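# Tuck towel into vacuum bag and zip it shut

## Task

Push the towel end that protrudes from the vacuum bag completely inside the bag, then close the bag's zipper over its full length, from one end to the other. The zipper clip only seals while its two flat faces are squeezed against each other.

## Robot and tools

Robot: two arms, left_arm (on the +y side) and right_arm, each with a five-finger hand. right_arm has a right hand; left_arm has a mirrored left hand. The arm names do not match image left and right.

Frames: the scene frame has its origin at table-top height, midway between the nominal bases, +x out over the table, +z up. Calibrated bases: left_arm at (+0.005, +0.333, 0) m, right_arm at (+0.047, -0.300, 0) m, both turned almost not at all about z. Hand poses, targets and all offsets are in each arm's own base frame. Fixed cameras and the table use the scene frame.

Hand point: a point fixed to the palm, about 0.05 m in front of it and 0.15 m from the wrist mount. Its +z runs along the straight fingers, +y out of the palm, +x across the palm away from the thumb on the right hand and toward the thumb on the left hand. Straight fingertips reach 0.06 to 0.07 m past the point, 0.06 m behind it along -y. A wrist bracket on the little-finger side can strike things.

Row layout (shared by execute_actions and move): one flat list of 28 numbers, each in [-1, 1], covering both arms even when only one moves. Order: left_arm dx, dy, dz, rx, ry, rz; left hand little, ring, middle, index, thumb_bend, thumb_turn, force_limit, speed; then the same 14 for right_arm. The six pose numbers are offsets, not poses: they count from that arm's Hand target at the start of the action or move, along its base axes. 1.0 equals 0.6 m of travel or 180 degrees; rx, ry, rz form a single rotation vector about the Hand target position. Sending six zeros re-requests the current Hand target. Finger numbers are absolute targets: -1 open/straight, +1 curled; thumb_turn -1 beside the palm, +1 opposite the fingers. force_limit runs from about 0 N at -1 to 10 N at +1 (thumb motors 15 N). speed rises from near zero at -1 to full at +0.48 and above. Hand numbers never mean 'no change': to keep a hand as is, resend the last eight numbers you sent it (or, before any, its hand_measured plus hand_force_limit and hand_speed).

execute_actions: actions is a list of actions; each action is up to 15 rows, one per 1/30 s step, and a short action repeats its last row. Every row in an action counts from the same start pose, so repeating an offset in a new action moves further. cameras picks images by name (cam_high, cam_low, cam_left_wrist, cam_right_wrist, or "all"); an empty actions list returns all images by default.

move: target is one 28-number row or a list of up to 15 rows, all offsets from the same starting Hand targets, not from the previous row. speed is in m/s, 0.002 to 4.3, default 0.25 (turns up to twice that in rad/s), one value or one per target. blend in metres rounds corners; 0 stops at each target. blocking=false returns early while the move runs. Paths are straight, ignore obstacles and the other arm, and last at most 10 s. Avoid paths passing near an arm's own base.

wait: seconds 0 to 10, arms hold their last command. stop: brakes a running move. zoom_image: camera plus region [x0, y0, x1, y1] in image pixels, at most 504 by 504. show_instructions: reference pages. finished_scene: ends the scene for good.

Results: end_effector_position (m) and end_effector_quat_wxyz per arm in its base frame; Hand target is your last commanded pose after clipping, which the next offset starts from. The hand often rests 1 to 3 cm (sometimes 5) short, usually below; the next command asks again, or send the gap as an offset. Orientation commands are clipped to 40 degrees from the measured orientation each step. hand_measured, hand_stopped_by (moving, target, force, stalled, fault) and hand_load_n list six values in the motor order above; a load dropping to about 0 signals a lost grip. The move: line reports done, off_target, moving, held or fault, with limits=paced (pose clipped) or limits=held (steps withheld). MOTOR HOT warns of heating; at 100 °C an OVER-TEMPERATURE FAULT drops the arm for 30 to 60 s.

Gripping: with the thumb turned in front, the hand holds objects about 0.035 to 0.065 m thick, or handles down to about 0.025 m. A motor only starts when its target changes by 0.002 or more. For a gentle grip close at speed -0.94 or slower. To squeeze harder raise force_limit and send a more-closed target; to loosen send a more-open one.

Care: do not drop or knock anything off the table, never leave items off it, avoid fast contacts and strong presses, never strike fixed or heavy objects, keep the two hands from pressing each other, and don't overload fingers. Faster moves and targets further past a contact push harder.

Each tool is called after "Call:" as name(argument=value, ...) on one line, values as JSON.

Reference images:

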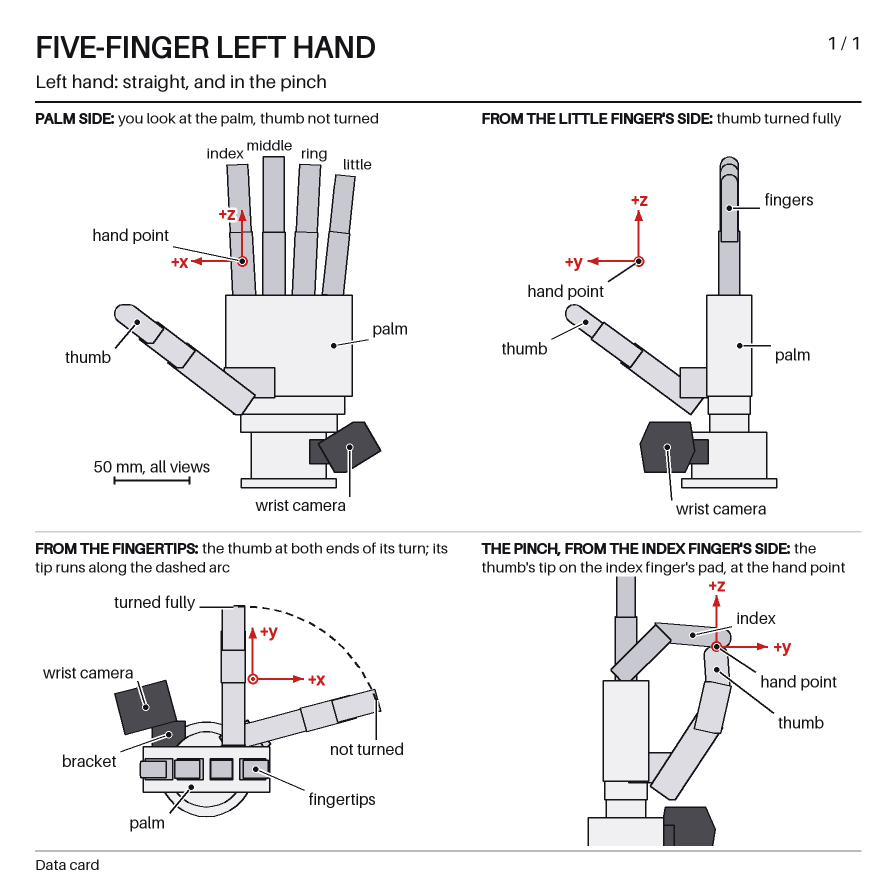

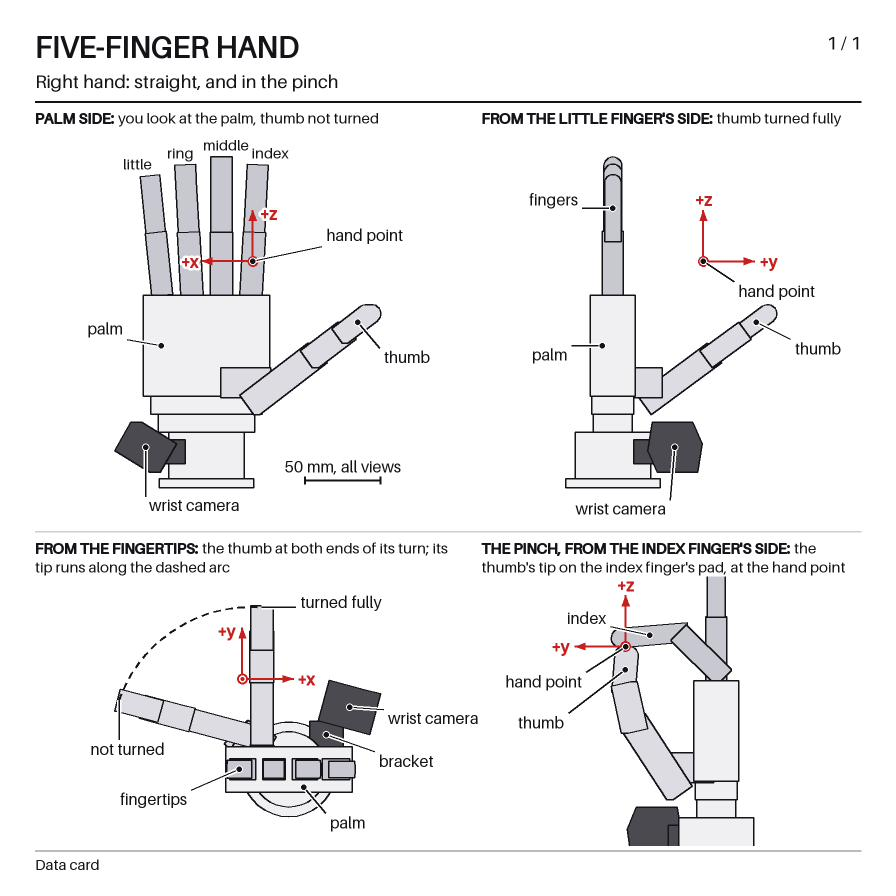

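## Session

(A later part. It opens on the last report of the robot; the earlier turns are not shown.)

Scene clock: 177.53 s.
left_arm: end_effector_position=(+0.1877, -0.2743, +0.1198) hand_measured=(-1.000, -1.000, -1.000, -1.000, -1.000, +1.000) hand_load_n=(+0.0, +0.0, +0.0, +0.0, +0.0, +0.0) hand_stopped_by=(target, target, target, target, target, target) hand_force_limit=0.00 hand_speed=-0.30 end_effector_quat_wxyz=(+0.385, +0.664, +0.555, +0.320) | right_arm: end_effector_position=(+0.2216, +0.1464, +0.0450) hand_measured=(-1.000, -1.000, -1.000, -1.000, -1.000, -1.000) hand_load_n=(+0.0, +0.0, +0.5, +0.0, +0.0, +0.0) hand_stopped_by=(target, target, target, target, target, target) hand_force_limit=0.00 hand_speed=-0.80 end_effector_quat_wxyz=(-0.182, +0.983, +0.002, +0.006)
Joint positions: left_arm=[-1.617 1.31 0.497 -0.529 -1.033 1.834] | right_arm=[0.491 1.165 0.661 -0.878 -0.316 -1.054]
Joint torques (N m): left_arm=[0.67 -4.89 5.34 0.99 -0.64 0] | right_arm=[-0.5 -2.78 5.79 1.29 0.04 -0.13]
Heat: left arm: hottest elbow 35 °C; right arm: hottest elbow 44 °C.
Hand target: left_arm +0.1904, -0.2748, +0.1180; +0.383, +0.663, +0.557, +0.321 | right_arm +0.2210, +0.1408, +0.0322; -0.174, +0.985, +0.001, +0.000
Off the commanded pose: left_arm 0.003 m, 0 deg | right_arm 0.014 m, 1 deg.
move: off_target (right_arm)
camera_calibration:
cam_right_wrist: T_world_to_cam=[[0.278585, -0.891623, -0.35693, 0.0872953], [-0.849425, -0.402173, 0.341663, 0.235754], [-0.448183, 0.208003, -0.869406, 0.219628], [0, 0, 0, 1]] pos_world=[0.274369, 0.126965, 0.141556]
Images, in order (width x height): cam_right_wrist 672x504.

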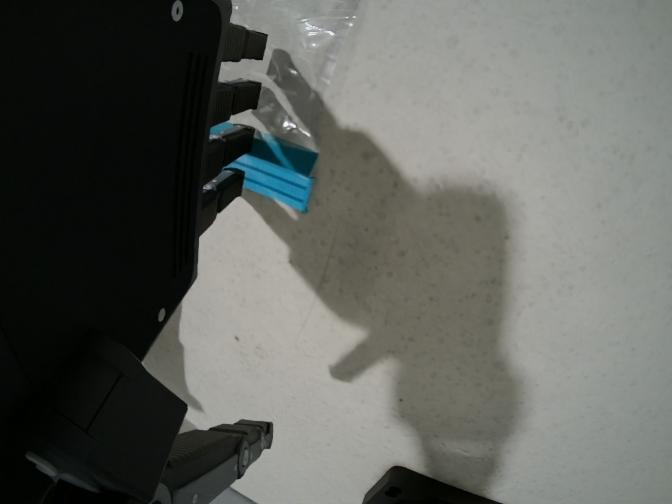

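Call:
move(target=[0.01, 0, -0.033, 0, 0, 0, -1, -1, -1, -1, -1, 1, 0, -0.3, 0, 0, 0, 0, 0, 0, -1, -1, -1, -1, -1, -1, 0, -0.8], speed=0.08, cameras=["cam_left_wrist", "cam_low"])

Scene clock: 180.50 s.
left_arm: end_effector_position=(+0.1937, -0.2781, +0.1015) hand_measured=(-1.000, -1.000, -1.000, -1.000, -1.000, +1.000) hand_load_n=(+0.0, +0.0, +0.0, +0.0, +0.0, +0.0) hand_stopped_by=(target, target, target, target, target, target) hand_force_limit=0.00 hand_speed=-0.30 end_effector_quat_wxyz=(+0.387, +0.663, +0.556, +0.318) | right_arm: end_effector_position=(+0.2216, +0.1464, +0.0450) hand_measured=(-1.000, -1.000, -1.000, -1.000, -1.000, -1.000) hand_load_n=(+0.0, +0.0, +0.0, +0.0, +0.0, +0.0) hand_stopped_by=(target, target, target, target, target, target) hand_force_limit=0.00 hand_speed=-0.80 end_effector_quat_wxyz=(-0.182, +0.983, +0.002, +0.006)
Joint positions: left_arm=[-1.594 1.371 0.479 -0.408 -1.027 1.875] | right_arm=[0.491 1.165 0.661 -0.878 -0.316 -1.054]
Joint torques (N m): left_arm=[0.73 -5.48 4.25 1.1 -0.63 -0.01] | right_arm=[-0.5 -2.84 5.81 1.29 0.04 -0.14]
Heat: left arm: hottest elbow 35 °C; right arm: hottest elbow 43 °C.
Hand target: left_arm +0.1965, -0.2748, +0.0982; +0.383, +0.663, +0.557, +0.321 | right_arm +0.2210, +0.1408, +0.0322; -0.174, +0.985, +0.001, +0.000
Off the commanded pose: left_arm 0.005 m, 0 deg | right_arm 0.014 m, 1 deg.
move: off_target (right_arm)
camera_calibration:
cam_left_wrist: T_world_to_cam=[[-0.406844, 0.345076, -0.845813, 0.260924], [-0.188295, 0.874345, 0.447288, 0.234593], [0.893881, 0.341239, -0.290746, 0.0662067], [0, 0, 0, 1]] pos_world=[0.0911473, -0.317746, 0.135012]
Images, in order (width x height): cam_low 672x504, cam_left_wrist 672x504.

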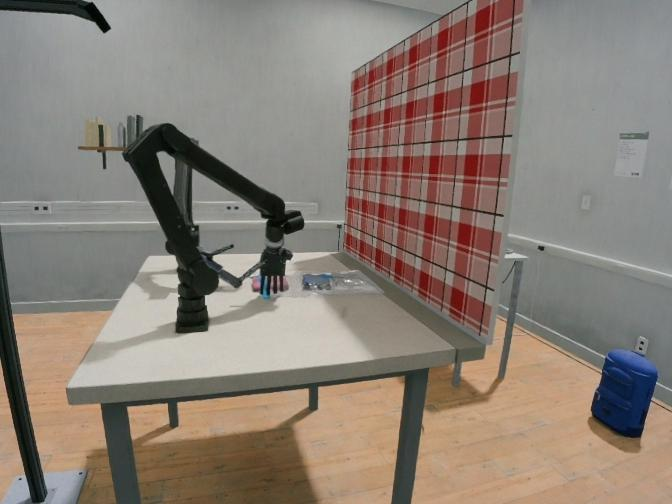

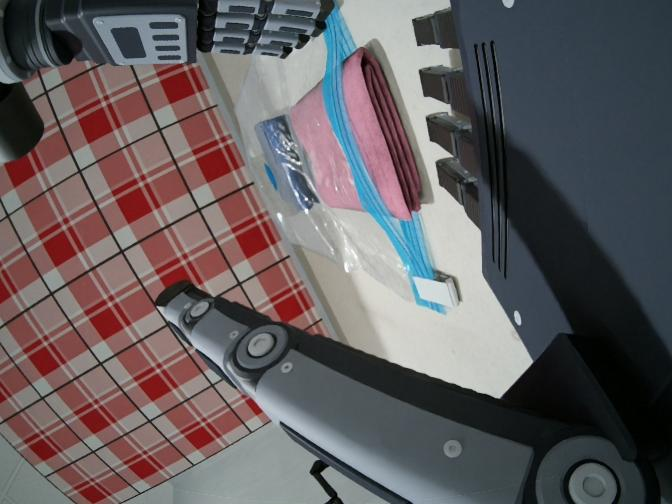

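Call:
move(target=[0.058, 0.017, -0.004, 0, 0, 0, -1, -1, -1, -1, -1, 1, 0, -0.3, 0, 0, 0, 0, 0, 0, -1, -1, -1, -1, -1, -1, 0, -0.8], speed=0.06, cameras=["cam_left_wrist", "cam_high"])

Scene clock: 189.03 s.
left_arm: end_effector_position=(+0.2294, -0.2672, +0.0956) hand_measured=(-1.000, -1.000, -1.000, -1.000, -1.000, +1.000) hand_load_n=(+0.0, -0.5, +0.0, +0.0, +0.0, +0.0) hand_stopped_by=(target, target, target, target, target, target) hand_force_limit=0.00 hand_speed=-0.30 end_effector_quat_wxyz=(+0.379, +0.663, +0.560, +0.323) | right_arm: end_effector_position=(+0.2218, +0.1466, +0.0449) hand_measured=(-1.000, -1.000, -1.000, -1.000, -1.000, -1.000) hand_load_n=(+0.0, +0.0, +0.0, +0.0, +0.0, +0.0) hand_stopped_by=(target, target, target, target, target, target) hand_force_limit=0.00 hand_speed=-0.80 end_effector_quat_wxyz=(-0.183, +0.983, +0.002, +0.006)
Joint positions: left_arm=[-1.461 1.356 0.425 -0.206 -0.982 2.084] | right_arm=[0.491 1.165 0.661 -0.877 -0.316 -1.054]
Joint torques (N m): left_arm=[0.38 -6.48 4.18 1.39 -0.57 -0.01] | right_arm=[-0.44 -2.84 5.81 1.26 0.05 -0.13]
Heat: left arm: hottest elbow 34 °C; right arm: hottest elbow 42 °C.
Hand target: left_arm +0.2312, -0.2646, +0.0958; +0.383, +0.663, +0.557, +0.321 | right_arm +0.2210, +0.1408, +0.0322; -0.174, +0.985, +0.001, +0.000
Off the commanded pose: left_arm 0.003 m, 1 deg | right_arm 0.014 m, 1 deg.
joint sent to its limit (left arm) — joint 6 (wrist roll), upper limit. The joint targets still meet the commanded pose.
move: off_target (right_arm)
camera_calibration:
cam_left_wrist: T_world_to_cam=[[-0.414789, 0.350677, -0.839628, 0.26935], [-0.198063, 0.86583, 0.459467, 0.233283], [0.8881, 0.356881, -0.289681, 0.0343024], [0, 0, 0, 1]] pos_world=[0.127464, -0.30868, 0.128905]
Images, in order (width x height): cam_high 672x504, cam_left_wrist 672x504.

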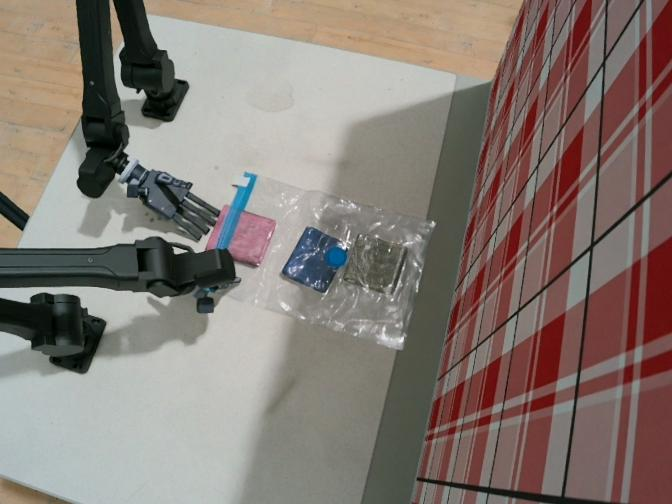

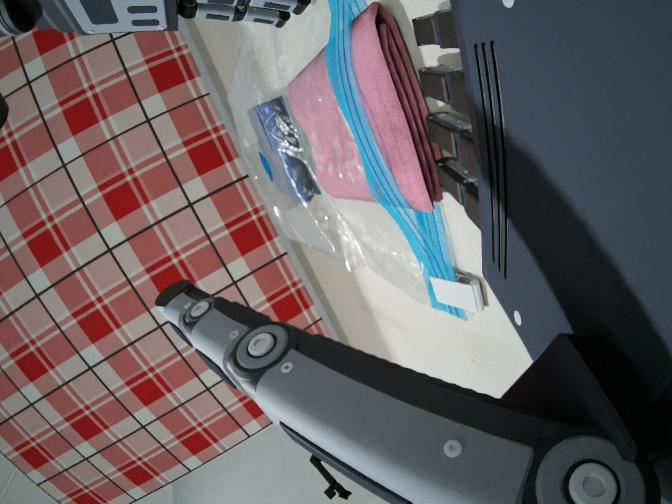

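Call:
move(target=[0.055, 0, 0.012, 0, 0, 0.028, -1, -1, -1, -1, -1, 1, 0, -0.3, 0, 0, 0, 0, 0, 0, -1, -1, -1, -1, -1, -1, 0, -0.8], speed=0.05, cameras=["cam_left_wrist", "cam_high", "cam_low", "cam_right_wrist"])

Scene clock: 197.43 s.
left_arm: end_effector_position=(+0.2575, -0.2517, +0.0951) hand_measured=(-1.000, -1.000, -1.000, -1.000, -1.000, +1.000) hand_load_n=(+0.0, +0.0, +0.0, +0.0, +0.0, +0.0) hand_stopped_by=(target, target, target, target, target, target) hand_force_limit=0.00 hand_speed=-0.30 end_effector_quat_wxyz=(+0.358, +0.636, +0.592, +0.342) | right_arm: end_effector_position=(+0.2226, +0.1470, +0.0447) hand_measured=(-1.000, -1.000, -1.000, -1.000, -1.000, -1.000) hand_load_n=(+0.0, +0.0, +0.0, +0.0, +0.0, +0.0) hand_stopped_by=(target, target, target, target, target, target) hand_force_limit=0.00 hand_speed=-0.80 end_effector_quat_wxyz=(-0.183, +0.983, +0.002, +0.007)
Joint positions: left_arm=[-1.357 1.381 0.452 -0.216 -0.977 2.085] | right_arm=[0.491 1.166 0.661 -0.873 -0.317 -1.054]
Joint torques (N m): left_arm=[0.73 -5.36 7.68 0.49 -0.59 -0.01] | right_arm=[-0.56 -2.9 5.78 1.14 0.07 -0.13]
Heat: left arm: hottest elbow 34 °C; right arm: hottest elbow 41 °C.
Hand target: left_arm +0.2642, -0.2645, +0.1029; +0.369, +0.638, +0.585, +0.338 | right_arm +0.2211, +0.1409, +0.0322; -0.174, +0.985, +0.001, +0.000
Off the commanded pose: left_arm 0.017 m, 2 deg | right_arm 0.014 m, 1 deg.
joint sent to its limit (left arm) — joint 6 (wrist roll), upper limit. The joint targets still meet the commanded pose.
move: off_target (left_arm, right_arm)
camera_calibration:
cam_left_wrist: T_world_to_cam=[[-0.453052, 0.313452, -0.834561, 0.275174], [-0.281477, 0.837964, 0.467533, 0.239364], [0.845881, 0.446726, -0.291412, 0.0372945], [0, 0, 0, 1]] pos_world=[0.160497, -0.303492, 0.128607]
cam_right_wrist: T_world_to_cam=[[0.279623, -0.890762, -0.358266, 0.0872721], [-0.850307, -0.403042, 0.338432, 0.237436], [-0.445858, 0.210003, -0.87012, 0.218873], [0, 0, 0, 1]] pos_world=[0.275077, 0.127471, 0.141357]

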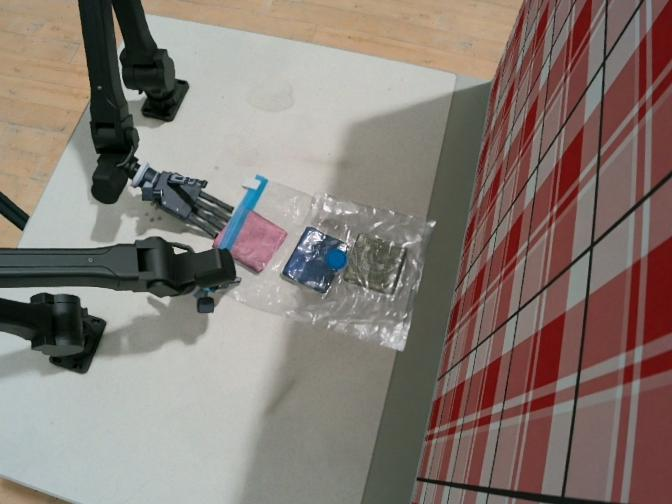

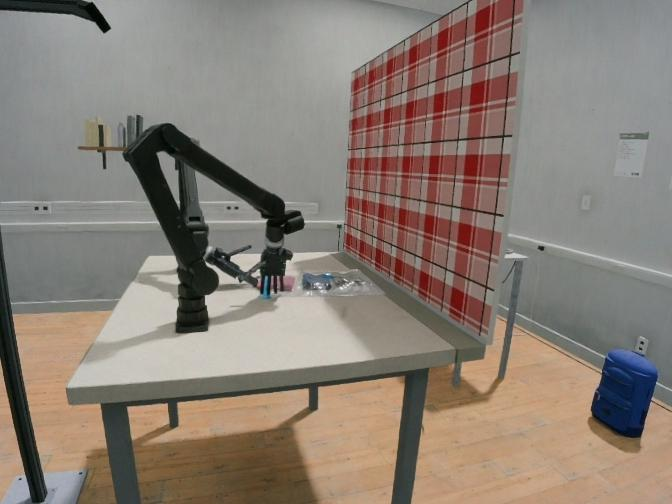

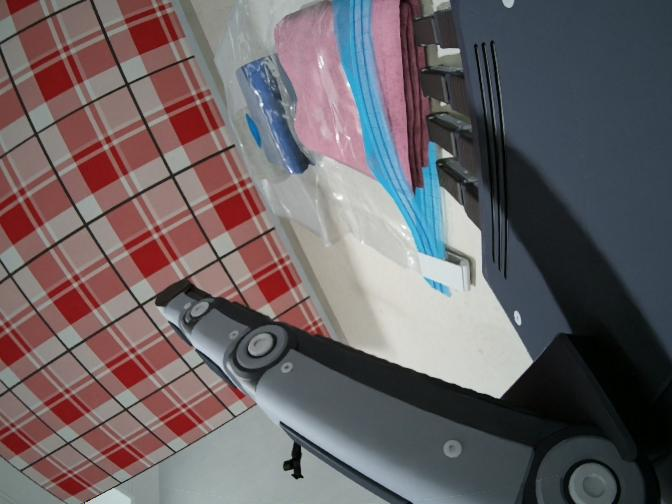

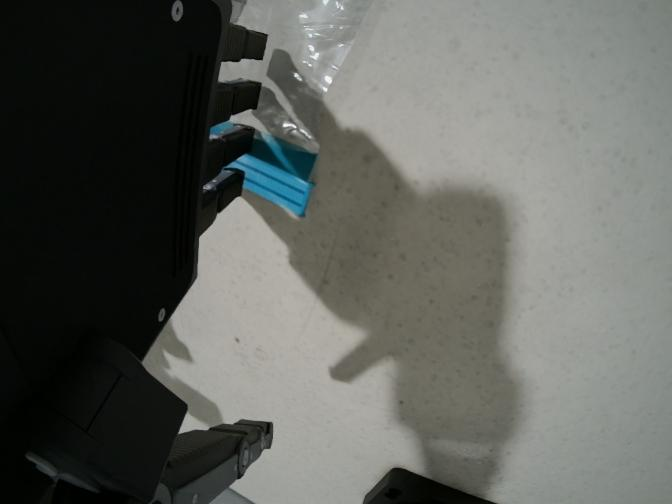

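Call:
zoom_image(camera="cam_high", region=[170, 150, 350, 320])

Call:
zoom_image(camera="cam_left_wrist", region=[260, 0, 490, 310])

Scaled by 2.800 from the camera's 672x504 image, which has a finer 960x720 frame.

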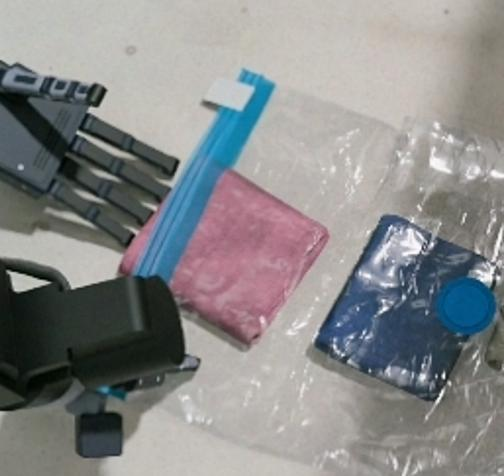

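Scaled by 1.626 from the camera's 672x504 image, which has a finer 960x720 frame.

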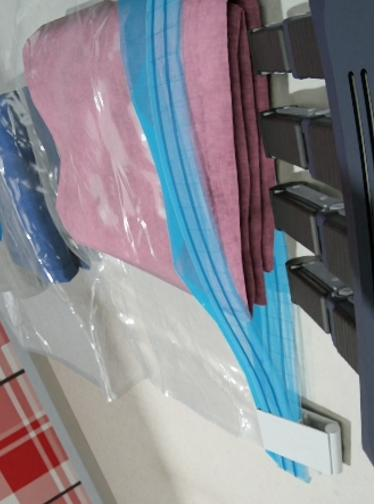

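Call:
move(target=[[-0.025, 0.005, 0.012, 0, 0, 0, -1, -1, -1, -1, -1, 1, 0, -0.3, 0, 0, 0, 0, 0, 0, -1, -1, -1, -1, -1, -1, 0, -0.8], [0.04, -0.002, 0.012, 0, 0, 0.02, -1, -1, -1, -1, -1, 1, 0, -0.3, 0, 0, 0, 0, 0, 0, -1, -1, -1, -1, -1, -1, 0, -0.8]], speed=0.05, cameras=["cam_left_wrist", "cam_high"])

Scene clock: 207.77 s.
left_arm: end_effector_position=(+0.2797, -0.2512, +0.1007) hand_measured=(-1.000, -1.000, -1.000, -1.000, -1.000, +1.000) hand_load_n=(+0.0, +0.0, +0.0, +0.0, +0.0, +0.0) hand_stopped_by=(target, target, target, target, target, target) hand_force_limit=0.00 hand_speed=-0.30 end_effector_quat_wxyz=(+0.339, +0.619, +0.612, +0.357) | right_arm: end_effector_position=(+0.2226, +0.1470, +0.0447) hand_measured=(-1.000, -1.000, -1.000, -1.000, -1.000, -1.000) hand_load_n=(+0.0, +0.0, +0.0, +0.0, +0.0, +0.0) hand_stopped_by=(target, target, target, target, target, target) hand_force_limit=0.00 hand_speed=-0.80 end_effector_quat_wxyz=(-0.183, +0.983, +0.002, +0.007)
Joint positions: left_arm=[-1.287 1.411 0.513 -0.264 -0.975 2.085] | right_arm=[0.491 1.166 0.661 -0.873 -0.317 -1.054]
Joint torques (N m): left_arm=[0.62 -6.24 7.98 1.06 -0.6 0] | right_arm=[-0.44 -2.96 5.81 1.16 0.07 -0.13]
Heat: left arm: hottest elbow 35 °C; right arm: hottest elbow 40 °C.
Hand target: left_arm +0.2882, -0.2658, +0.1102; +0.358, +0.619, +0.605, +0.349 | right_arm +0.2211, +0.1409, +0.0322; -0.174, +0.985, +0.001, +0.000
Off the commanded pose: left_arm 0.019 m, 3 deg | right_arm 0.014 m, 1 deg.
joint sent to its limit (left arm) — joint 6 (wrist roll), upper limit. The joint targets still meet the commanded pose.
move: off_target (left_arm, right_arm)
camera_calibration:
cam_left_wrist: T_world_to_cam=[[-0.47947, 0.295113, -0.826448, 0.291776], [-0.335501, 0.808573, 0.483373, 0.248798], [0.810893, 0.509037, -0.288676, 0.0450975], [0, 0, 0, 1]] pos_world=[0.186801, -0.310234, 0.133895]
Images, in order (width x height): cam_high 672x504, cam_left_wrist 672x504.

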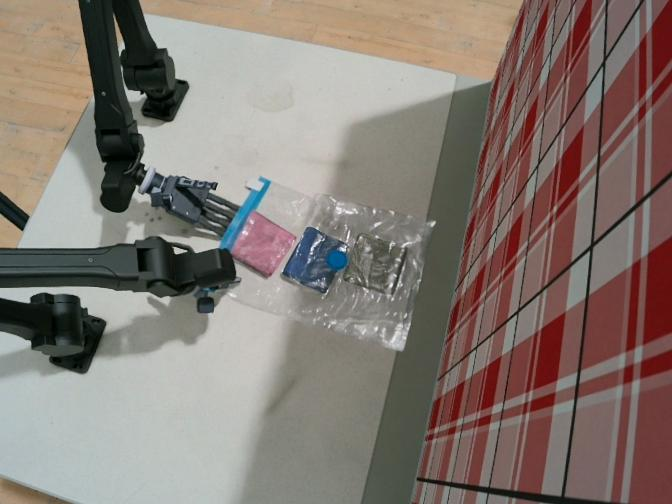

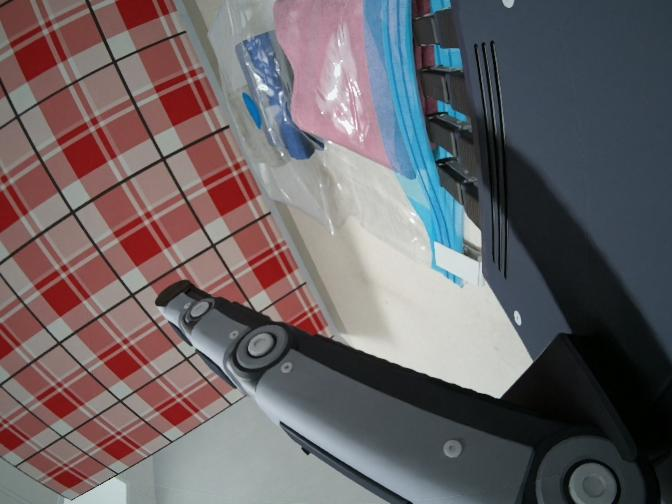

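Call:
zoom_image(camera="cam_left_wrist", region=[230, 0, 490, 310])

Call:
zoom_image(camera="cam_high", region=[170, 150, 350, 320])

Scaled by 1.626 from the camera's 672x504 image, which has a finer 960x720 frame.

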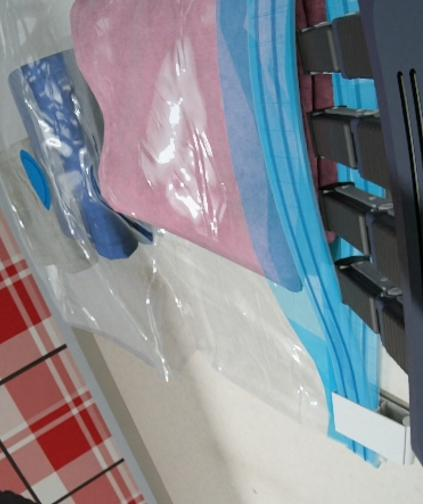

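Scaled by 2.800 from the camera's 672x504 image, which has a finer 960x720 frame.

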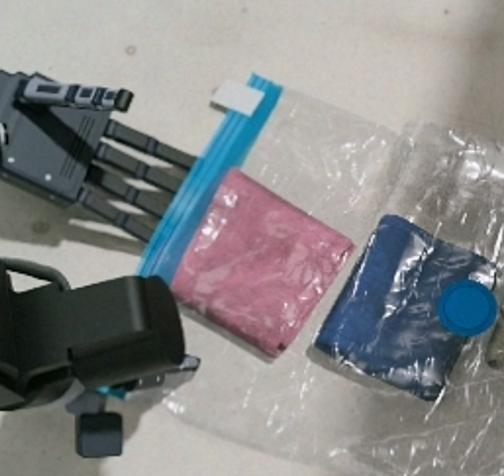

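Call:
move(target=[0.04, -0.012, 0.003, 0, 0, 0.01, -1, -1, -1, -1, -1, 1, 0, -0.3, 0, 0, 0, 0, 0, 0, -1, -1, -1, -1, -1, -1, 0, -0.8], speed=0.05, cameras=["cam_left_wrist", "cam_high"])

Scene clock: 211.50 s.
left_arm: end_effector_position=(+0.3031, -0.2608, +0.1029) hand_measured=(-1.000, -1.000, -1.000, -1.000, -1.000, +1.000) hand_load_n=(+0.0, +0.0, +0.0, +0.0, +0.0, +0.0) hand_stopped_by=(target, target, target, target, target, target) hand_force_limit=0.00 hand_speed=-0.30 end_effector_quat_wxyz=(+0.333, +0.600, +0.632, +0.360) | right_arm: end_effector_position=(+0.2226, +0.1470, +0.0447) hand_measured=(-1.000, -1.000, -1.000, -1.000, -1.000, -1.000) hand_load_n=(+0.0, +0.0, +0.0, +0.0, +0.0, +0.0) hand_stopped_by=(target, target, target, target, target, target) hand_force_limit=0.00 hand_speed=-0.80 end_effector_quat_wxyz=(-0.183, +0.983, +0.002, +0.007)
Joint positions: left_arm=[-1.228 1.465 0.583 -0.265 -0.966 2.085] | right_arm=[0.491 1.166 0.661 -0.873 -0.317 -1.054]
Joint torques (N m): left_arm=[0.79 -7.3 8.14 0.5 -0.6 -0.02] | right_arm=[-0.5 -2.9 5.82 1.16 0.07 -0.14]
Heat: left arm: hottest elbow 35 °C; right arm: hottest elbow 40 °C.
Hand target: left_arm +0.3122, -0.2730, +0.1120; +0.353, +0.610, +0.615, +0.354 | right_arm +0.2211, +0.1409, +0.0322; -0.174, +0.985, +0.001, +0.000
Off the commanded pose: left_arm 0.018 m, 3 deg | right_arm 0.014 m, 1 deg.
joint sent to its limit (left arm) — joint 6 (wrist roll), upper limit. The joint targets are off in orientation, not in position.
move: off_target (left_arm, right_arm)
camera_calibration:
cam_left_wrist: T_world_to_cam=[[-0.49711, 0.254609, -0.829491, 0.30264], [-0.378375, 0.796687, 0.471298, 0.274405], [0.780842, 0.548145, -0.299704, 0.0521029], [0, 0, 0, 1]] pos_world=[0.213589, -0.32423, 0.137326]
Images, in order (width x height): cam_high 672x504, cam_left_wrist 672x504.

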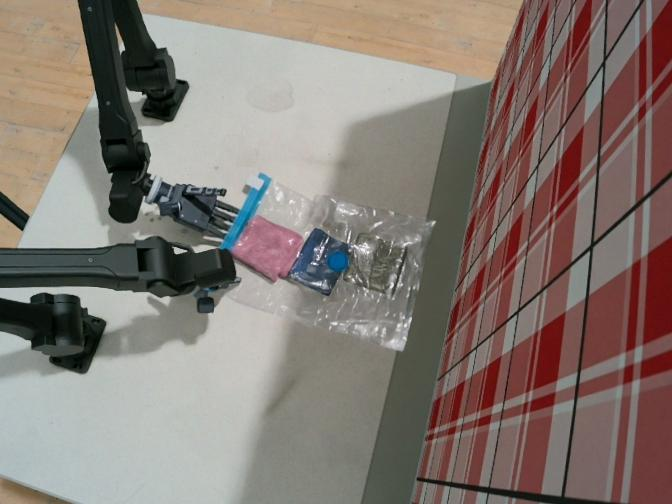

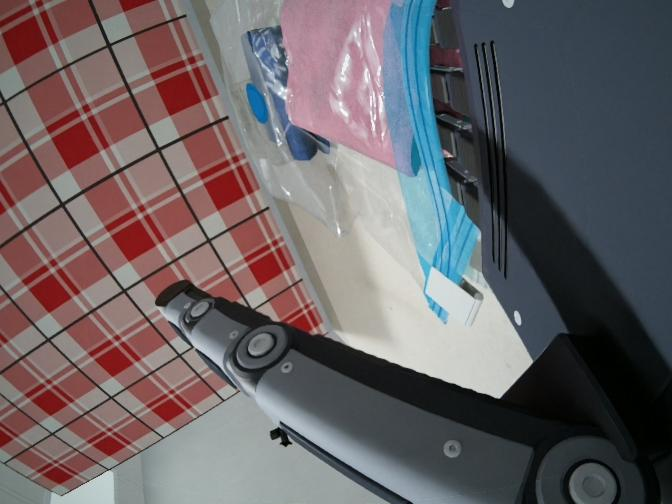

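Call:
zoom_image(camera="cam_left_wrist", region=[260, 0, 500, 340])

Call:
zoom_image(camera="cam_high", region=[170, 150, 350, 320])

Scaled by 1.482 from the camera's 672x504 image, which has a finer 960x720 frame.

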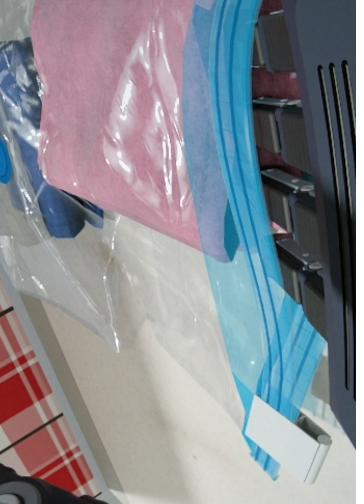

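Scaled by 2.800 from the camera's 672x504 image, which has a finer 960x720 frame.

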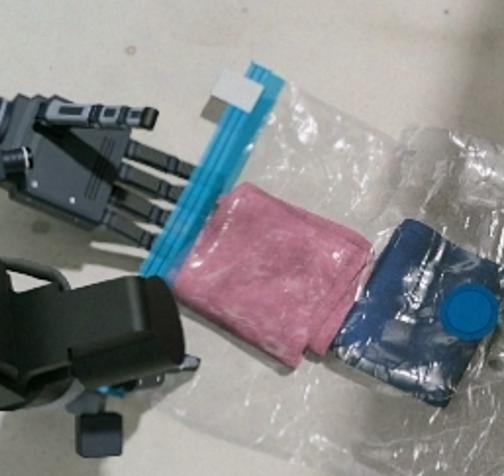

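Call:
move(target=[0.045, -0.008, 0.0, 0, 0, 0.02, -1, -1, -1, -1, -1, 1, 0, -0.3, 0, 0, 0, 0, 0, 0, -1, -1, -1, -1, -1, -1, 0, -0.8], speed=0.05, cameras=["cam_left_wrist", "cam_high", "cam_low"])

Scene clock: 218.13 s.
left_arm: end_effector_position=(+0.3281, -0.2671, +0.1023) hand_measured=(-1.000, -1.000, -1.000, -1.000, -1.000, +1.000) hand_load_n=(+0.0, +0.0, +0.0, +0.0, +0.0, +0.0) hand_stopped_by=(target, target, target, target, target, target) hand_force_limit=0.00 hand_speed=-0.30 end_effector_quat_wxyz=(+0.321, +0.582, +0.649, +0.370) | right_arm: end_effector_position=(+0.2238, +0.1477, +0.0445) hand_measured=(-1.000, -1.000, -1.000, -1.000, -1.000, -1.000) hand_load_n=(+0.0, +0.0, -0.5, +0.0, +0.0, +0.0) hand_stopped_by=(target, target, target, target, target, target) hand_force_limit=0.00 hand_speed=-0.80 end_effector_quat_wxyz=(-0.184, +0.983, +0.003, +0.009)
Joint positions: left_arm=[-1.169 1.527 0.654 -0.277 -0.963 2.086] | right_arm=[0.491 1.167 0.661 -0.868 -0.317 -1.054]
Joint torques (N m): left_arm=[0.97 -8.41 8.25 0.53 -0.69 -0.03] | right_arm=[-0.44 -3.02 5.82 0.95 0.06 -0.14]
Heat: left arm: hottest elbow 35 °C; right arm: hottest elbow 39 °C.
Hand target: left_arm +0.3392, -0.2778, +0.1121; +0.341, +0.590, +0.634, +0.365 | right_arm +0.2211, +0.1409, +0.0323; -0.174, +0.985, +0.001, +0.000
Off the commanded pose: left_arm 0.018 m, 3 deg | right_arm 0.014 m, 2 deg.
joint sent to its limit (left arm) — joint 6 (wrist roll), upper limit. The joint targets are off in orientation, not in position.
move: off_target (left_arm, right_arm)
camera_calibration:
cam_left_wrist: T_world_to_cam=[[-0.513132, 0.227404, -0.827637, 0.314046], [-0.421946, 0.772867, 0.473961, 0.296906], [0.747434, 0.592422, -0.30063, 0.0586528], [0, 0, 0, 1]] pos_world=[0.242586, -0.335632, 0.136827]
Images, in order (width x height): cam_high 672x504, cam_low 672x504, cam_left_wrist 672x504.

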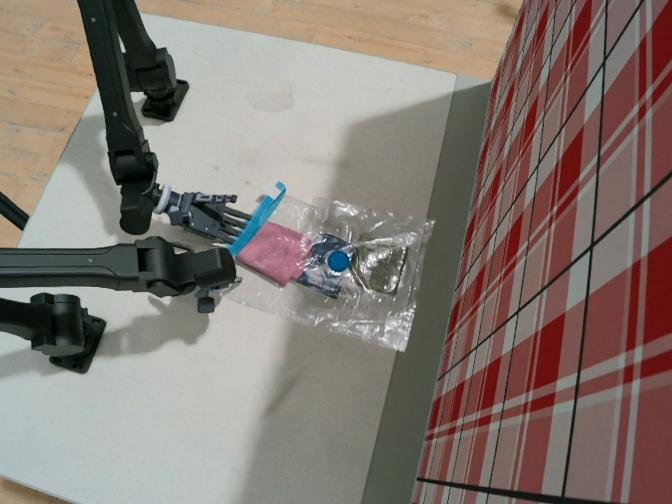

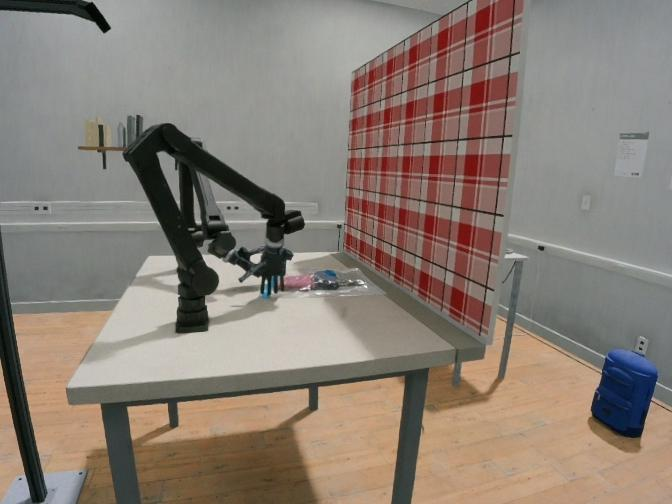

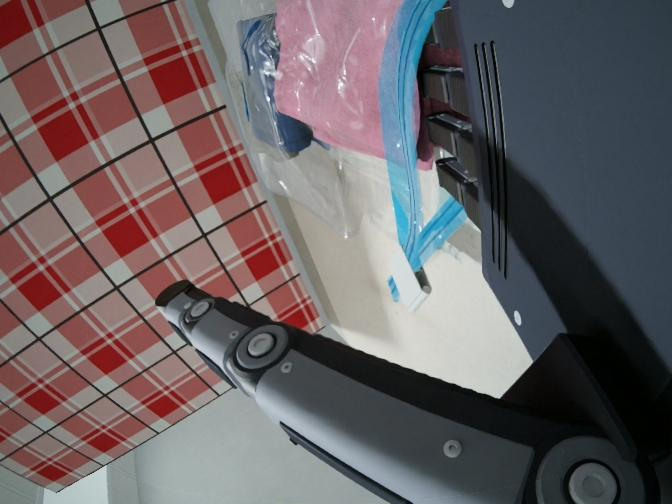

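Call:
zoom_image(camera="cam_left_wrist", region=[260, 0, 500, 340])

Call:
zoom_image(camera="cam_high", region=[170, 150, 350, 320])

Scaled by 1.482 from the camera's 672x504 image, which has a finer 960x720 frame.

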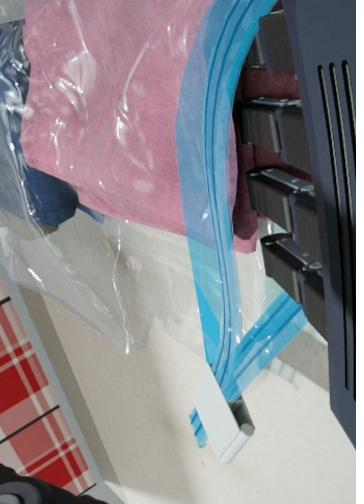

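Scaled by 2.800 from the camera's 672x504 image, which has a finer 960x720 frame.

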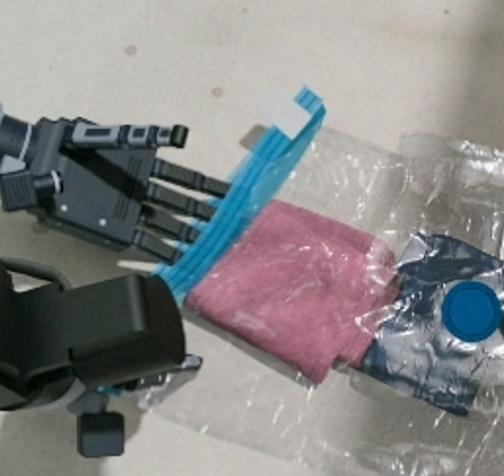

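Call:
move(target=[-0.16, 0.0, -0.005, 0, 0, -0.02, -1, -1, -1, -1, -1, 1, 0, -0.3, 0, 0, 0, 0, 0, 0, -1, -1, -1, -1, -1, -1, 0, -0.8], speed=0.1, cameras=["cam_left_wrist", "cam_high"])

Scene clock: 225.27 s.
left_arm: end_effector_position=(+0.2448, -0.2807, +0.1079) hand_measured=(-1.000, -1.000, -1.000, -1.000, -1.000, +1.000) hand_load_n=(+0.0, +0.0, +0.0, +0.0, +0.0, +0.0) hand_stopped_by=(target, target, target, target, target, target) hand_force_limit=0.00 hand_speed=-0.30 end_effector_quat_wxyz=(+0.352, +0.611, +0.615, +0.354) | right_arm: end_effector_position=(+0.2238, +0.1477, +0.0445) hand_measured=(-1.000, -1.000, -1.000, -1.000, -1.000, -1.000) hand_load_n=(+0.0, +0.0, +0.0, +0.0, +0.0, +0.0) hand_stopped_by=(target, target, target, target, target, target) hand_force_limit=0.00 hand_speed=-0.80 end_effector_quat_wxyz=(-0.184, +0.983, +0.003, +0.009)
Joint positions: left_arm=[-1.421 1.464 0.605 -0.469 -1.028 1.852] | right_arm=[0.491 1.167 0.661 -0.868 -0.317 -1.054]
Joint torques (N m): left_arm=[-0.44 -8.64 4.62 0.17 -0.8 -0.12] | right_arm=[-0.5 -3.02 5.81 0.94 0.07 -0.13]
Heat: left arm: hottest elbow 36 °C; right arm: hottest elbow 39 °C.
Hand target: left_arm +0.2432, -0.2778, +0.1090; +0.353, +0.610, +0.615, +0.354 | right_arm +0.2211, +0.1409, +0.0323; -0.174, +0.985, +0.001, +0.000
Off the commanded pose: left_arm 0.004 m, 0 deg | right_arm 0.014 m, 2 deg.
move: off_target (right_arm)
camera_calibration:
cam_left_wrist: T_world_to_cam=[[-0.466093, 0.27118, -0.842152, 0.281307], [-0.344694, 0.820996, 0.45514, 0.26622], [0.814827, 0.502422, -0.289186, 0.0877277], [0, 0, 0, 1]] pos_world=[0.151397, -0.338926, 0.141105]
Images, in order (width x height): cam_high 672x504, cam_left_wrist 672x504.

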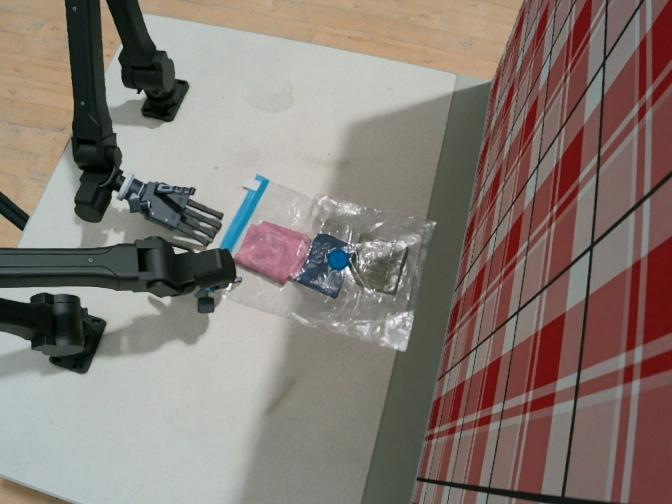

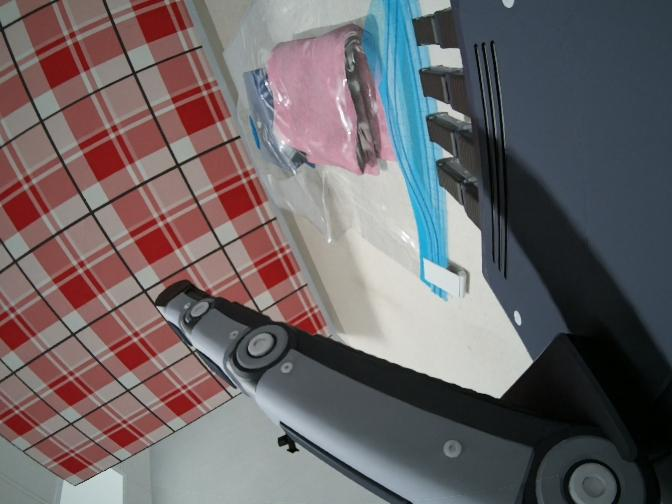

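Call:
zoom_image(camera="cam_left_wrist", region=[240, 0, 500, 310])

Call:
zoom_image(camera="cam_high", region=[170, 150, 350, 320])

Scaled by 1.626 from the camera's 672x504 image, which has a finer 960x720 frame.

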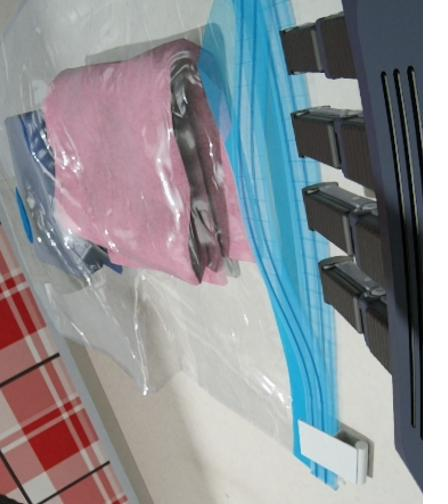

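Scaled by 2.800 from the camera's 672x504 image, which has a finer 960x720 frame.

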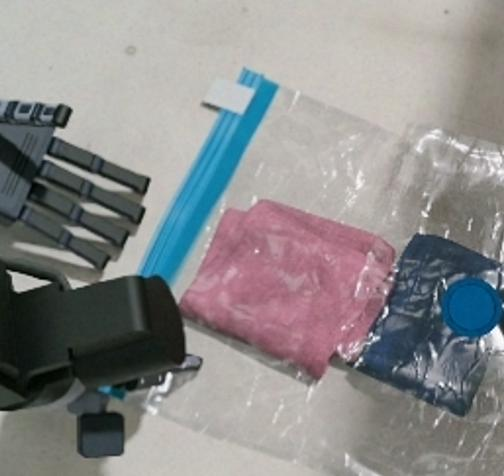

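Call:
move(target=[[-0.06, 0.08, 0.15, 0, 0, 0, -1, -1, -1, -1, -1, 1, 0, -0.3, 0, 0, 0.12, 0, 0, 0, -1, -1, -1, -1, -1, -1, 0, -0.8], [-0.072, 0.13, 0.185, -0.2597, 0.2589, 0.4474, -1, -1, -1, -1, -1, 1, 0, -0.3, -0.035, -0.10, 0.213, 0, 0, 0, -1, -1, -1, -1, -1, -1, 0, -0.8], [-0.033, 0.211, 0.12, 0.4674, -0.1363, -0.8055, -1, -1, -1, -1, -1, 1, 0, -0.3, -0.035, -0.10, 0.213, 0, 0, 0, -1, -1, -1, -1, -1, -1, 0, -0.8]], speed=0.35, blend=0.02, cameras=["all"])

Scene clock: 237.23 s.
left_arm: end_effector_position=(+0.2234, -0.1516, +0.1827) hand_measured=(-1.000, -1.000, -1.000, -1.000, -1.000, +1.000) hand_load_n=(+0.0, +0.0, +0.0, +0.0, +0.0, +0.0) hand_stopped_by=(target, target, target, target, target, target) hand_force_limit=0.00 hand_speed=-0.30 end_effector_quat_wxyz=(+0.123, +0.700, -0.693, +0.120) | right_arm: end_effector_position=(+0.1816, +0.0768, +0.1362) hand_measured=(-1.000, -1.000, -1.000, -1.000, -1.000, -1.000) hand_load_n=(+0.0, +0.0, +0.0, +0.0, +0.0, +0.0) hand_stopped_by=(target, target, target, target, target, target) hand_force_limit=0.00 hand_speed=-0.80 end_effector_quat_wxyz=(-0.163, +0.986, -0.005, -0.030)
Joint positions: left_arm=[-0.194 1.096 0.911 -1.32 0.34 -0.215] | right_arm=[0.31 0.949 0.773 -1.349 -0.329 -1.243]
Joint torques (N m): left_arm=[0.32 -5.71 6.3 0.66 0.35 -0.13] | right_arm=[-0.56 -3.72 11.73 -0.06 -0.41 -0.13]
Heat: left arm: hottest elbow 35 °C; right arm: hottest elbow 39 °C.
Hand target: left_arm +0.2235, -0.1512, +0.1811; +0.122, +0.703, -0.689, +0.124 | right_arm +0.2002, +0.0809, +0.1600; -0.174, +0.985, +0.000, +0.000
Off the commanded pose: left_arm 0.002 m, 1 deg | right_arm 0.030 m, 4 deg.
move: off_target (right_arm)
camera_calibration:
cam_left_wrist: T_world_to_cam=[[0.963938, -0.257278, 0.068057, -0.266456], [-0.214357, -0.599046, 0.771489, -0.183452], [-0.157718, -0.758255, -0.632593, 0.150753], [0, 0, 0, 1]] pos_world=[0.2413, -0.0641403, 0.255031]
cam_right_wrist: T_world_to_cam=[[0.25151, -0.905929, -0.340641, 0.0728599], [-0.822277, -0.385645, 0.418494, 0.125983], [-0.510493, 0.174846, -0.841918, 0.305595], [0, 0, 0, 1]] pos_world=[0.241272, 0.0611586, 0.229382]

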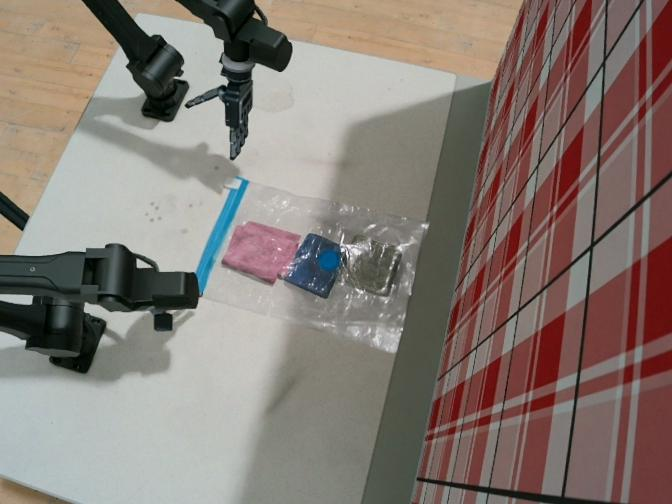

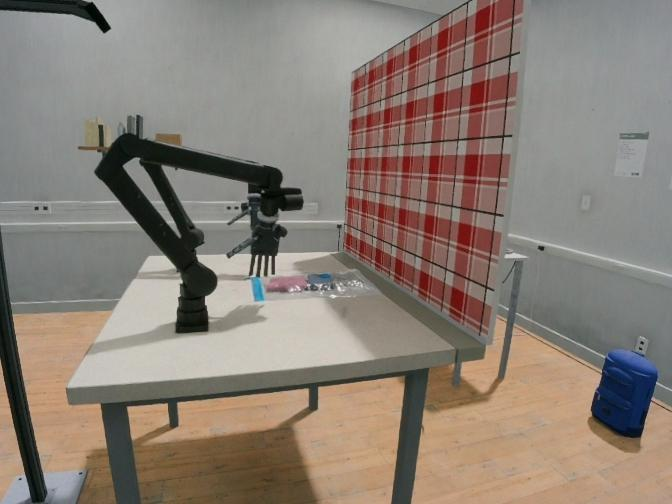

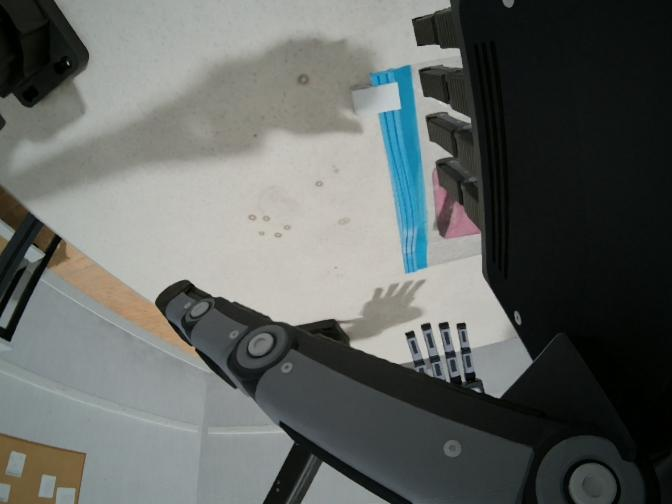

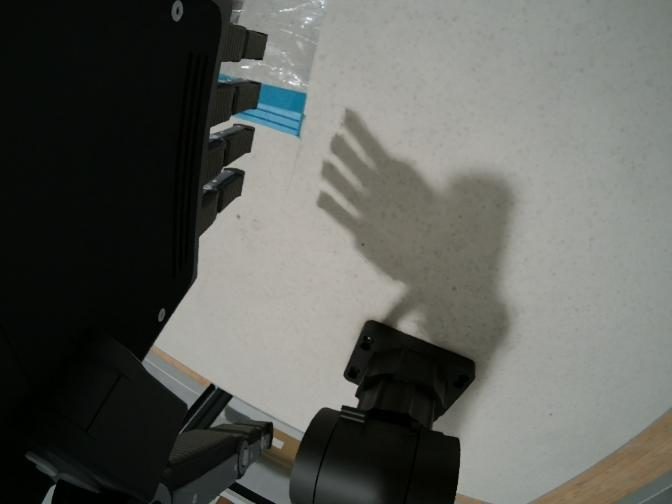

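Call:
zoom_image(camera="cam_high", region=[180, 160, 320, 310])

Call:
zoom_image(camera="cam_left_wrist", region=[330, 50, 480, 290])

Scaled by 3.360 from the camera's 672x504 image, which has a finer 960x720 frame.

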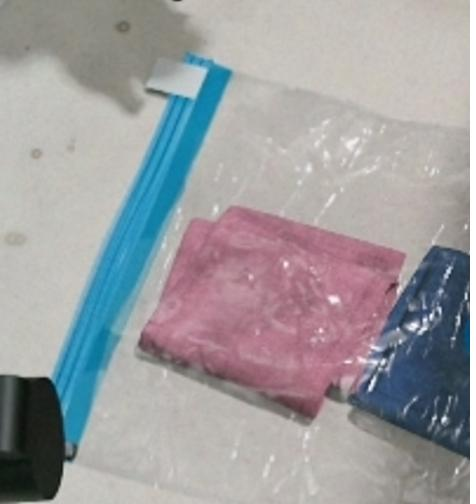

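Scaled by 2.100 from the camera's 672x504 image, which has a finer 960x720 frame.

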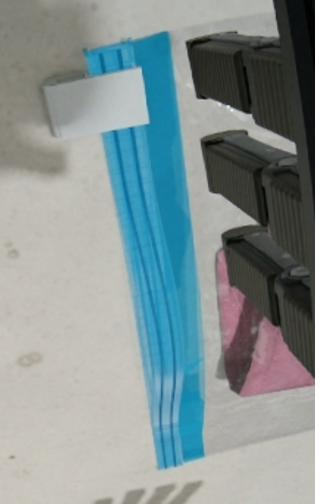

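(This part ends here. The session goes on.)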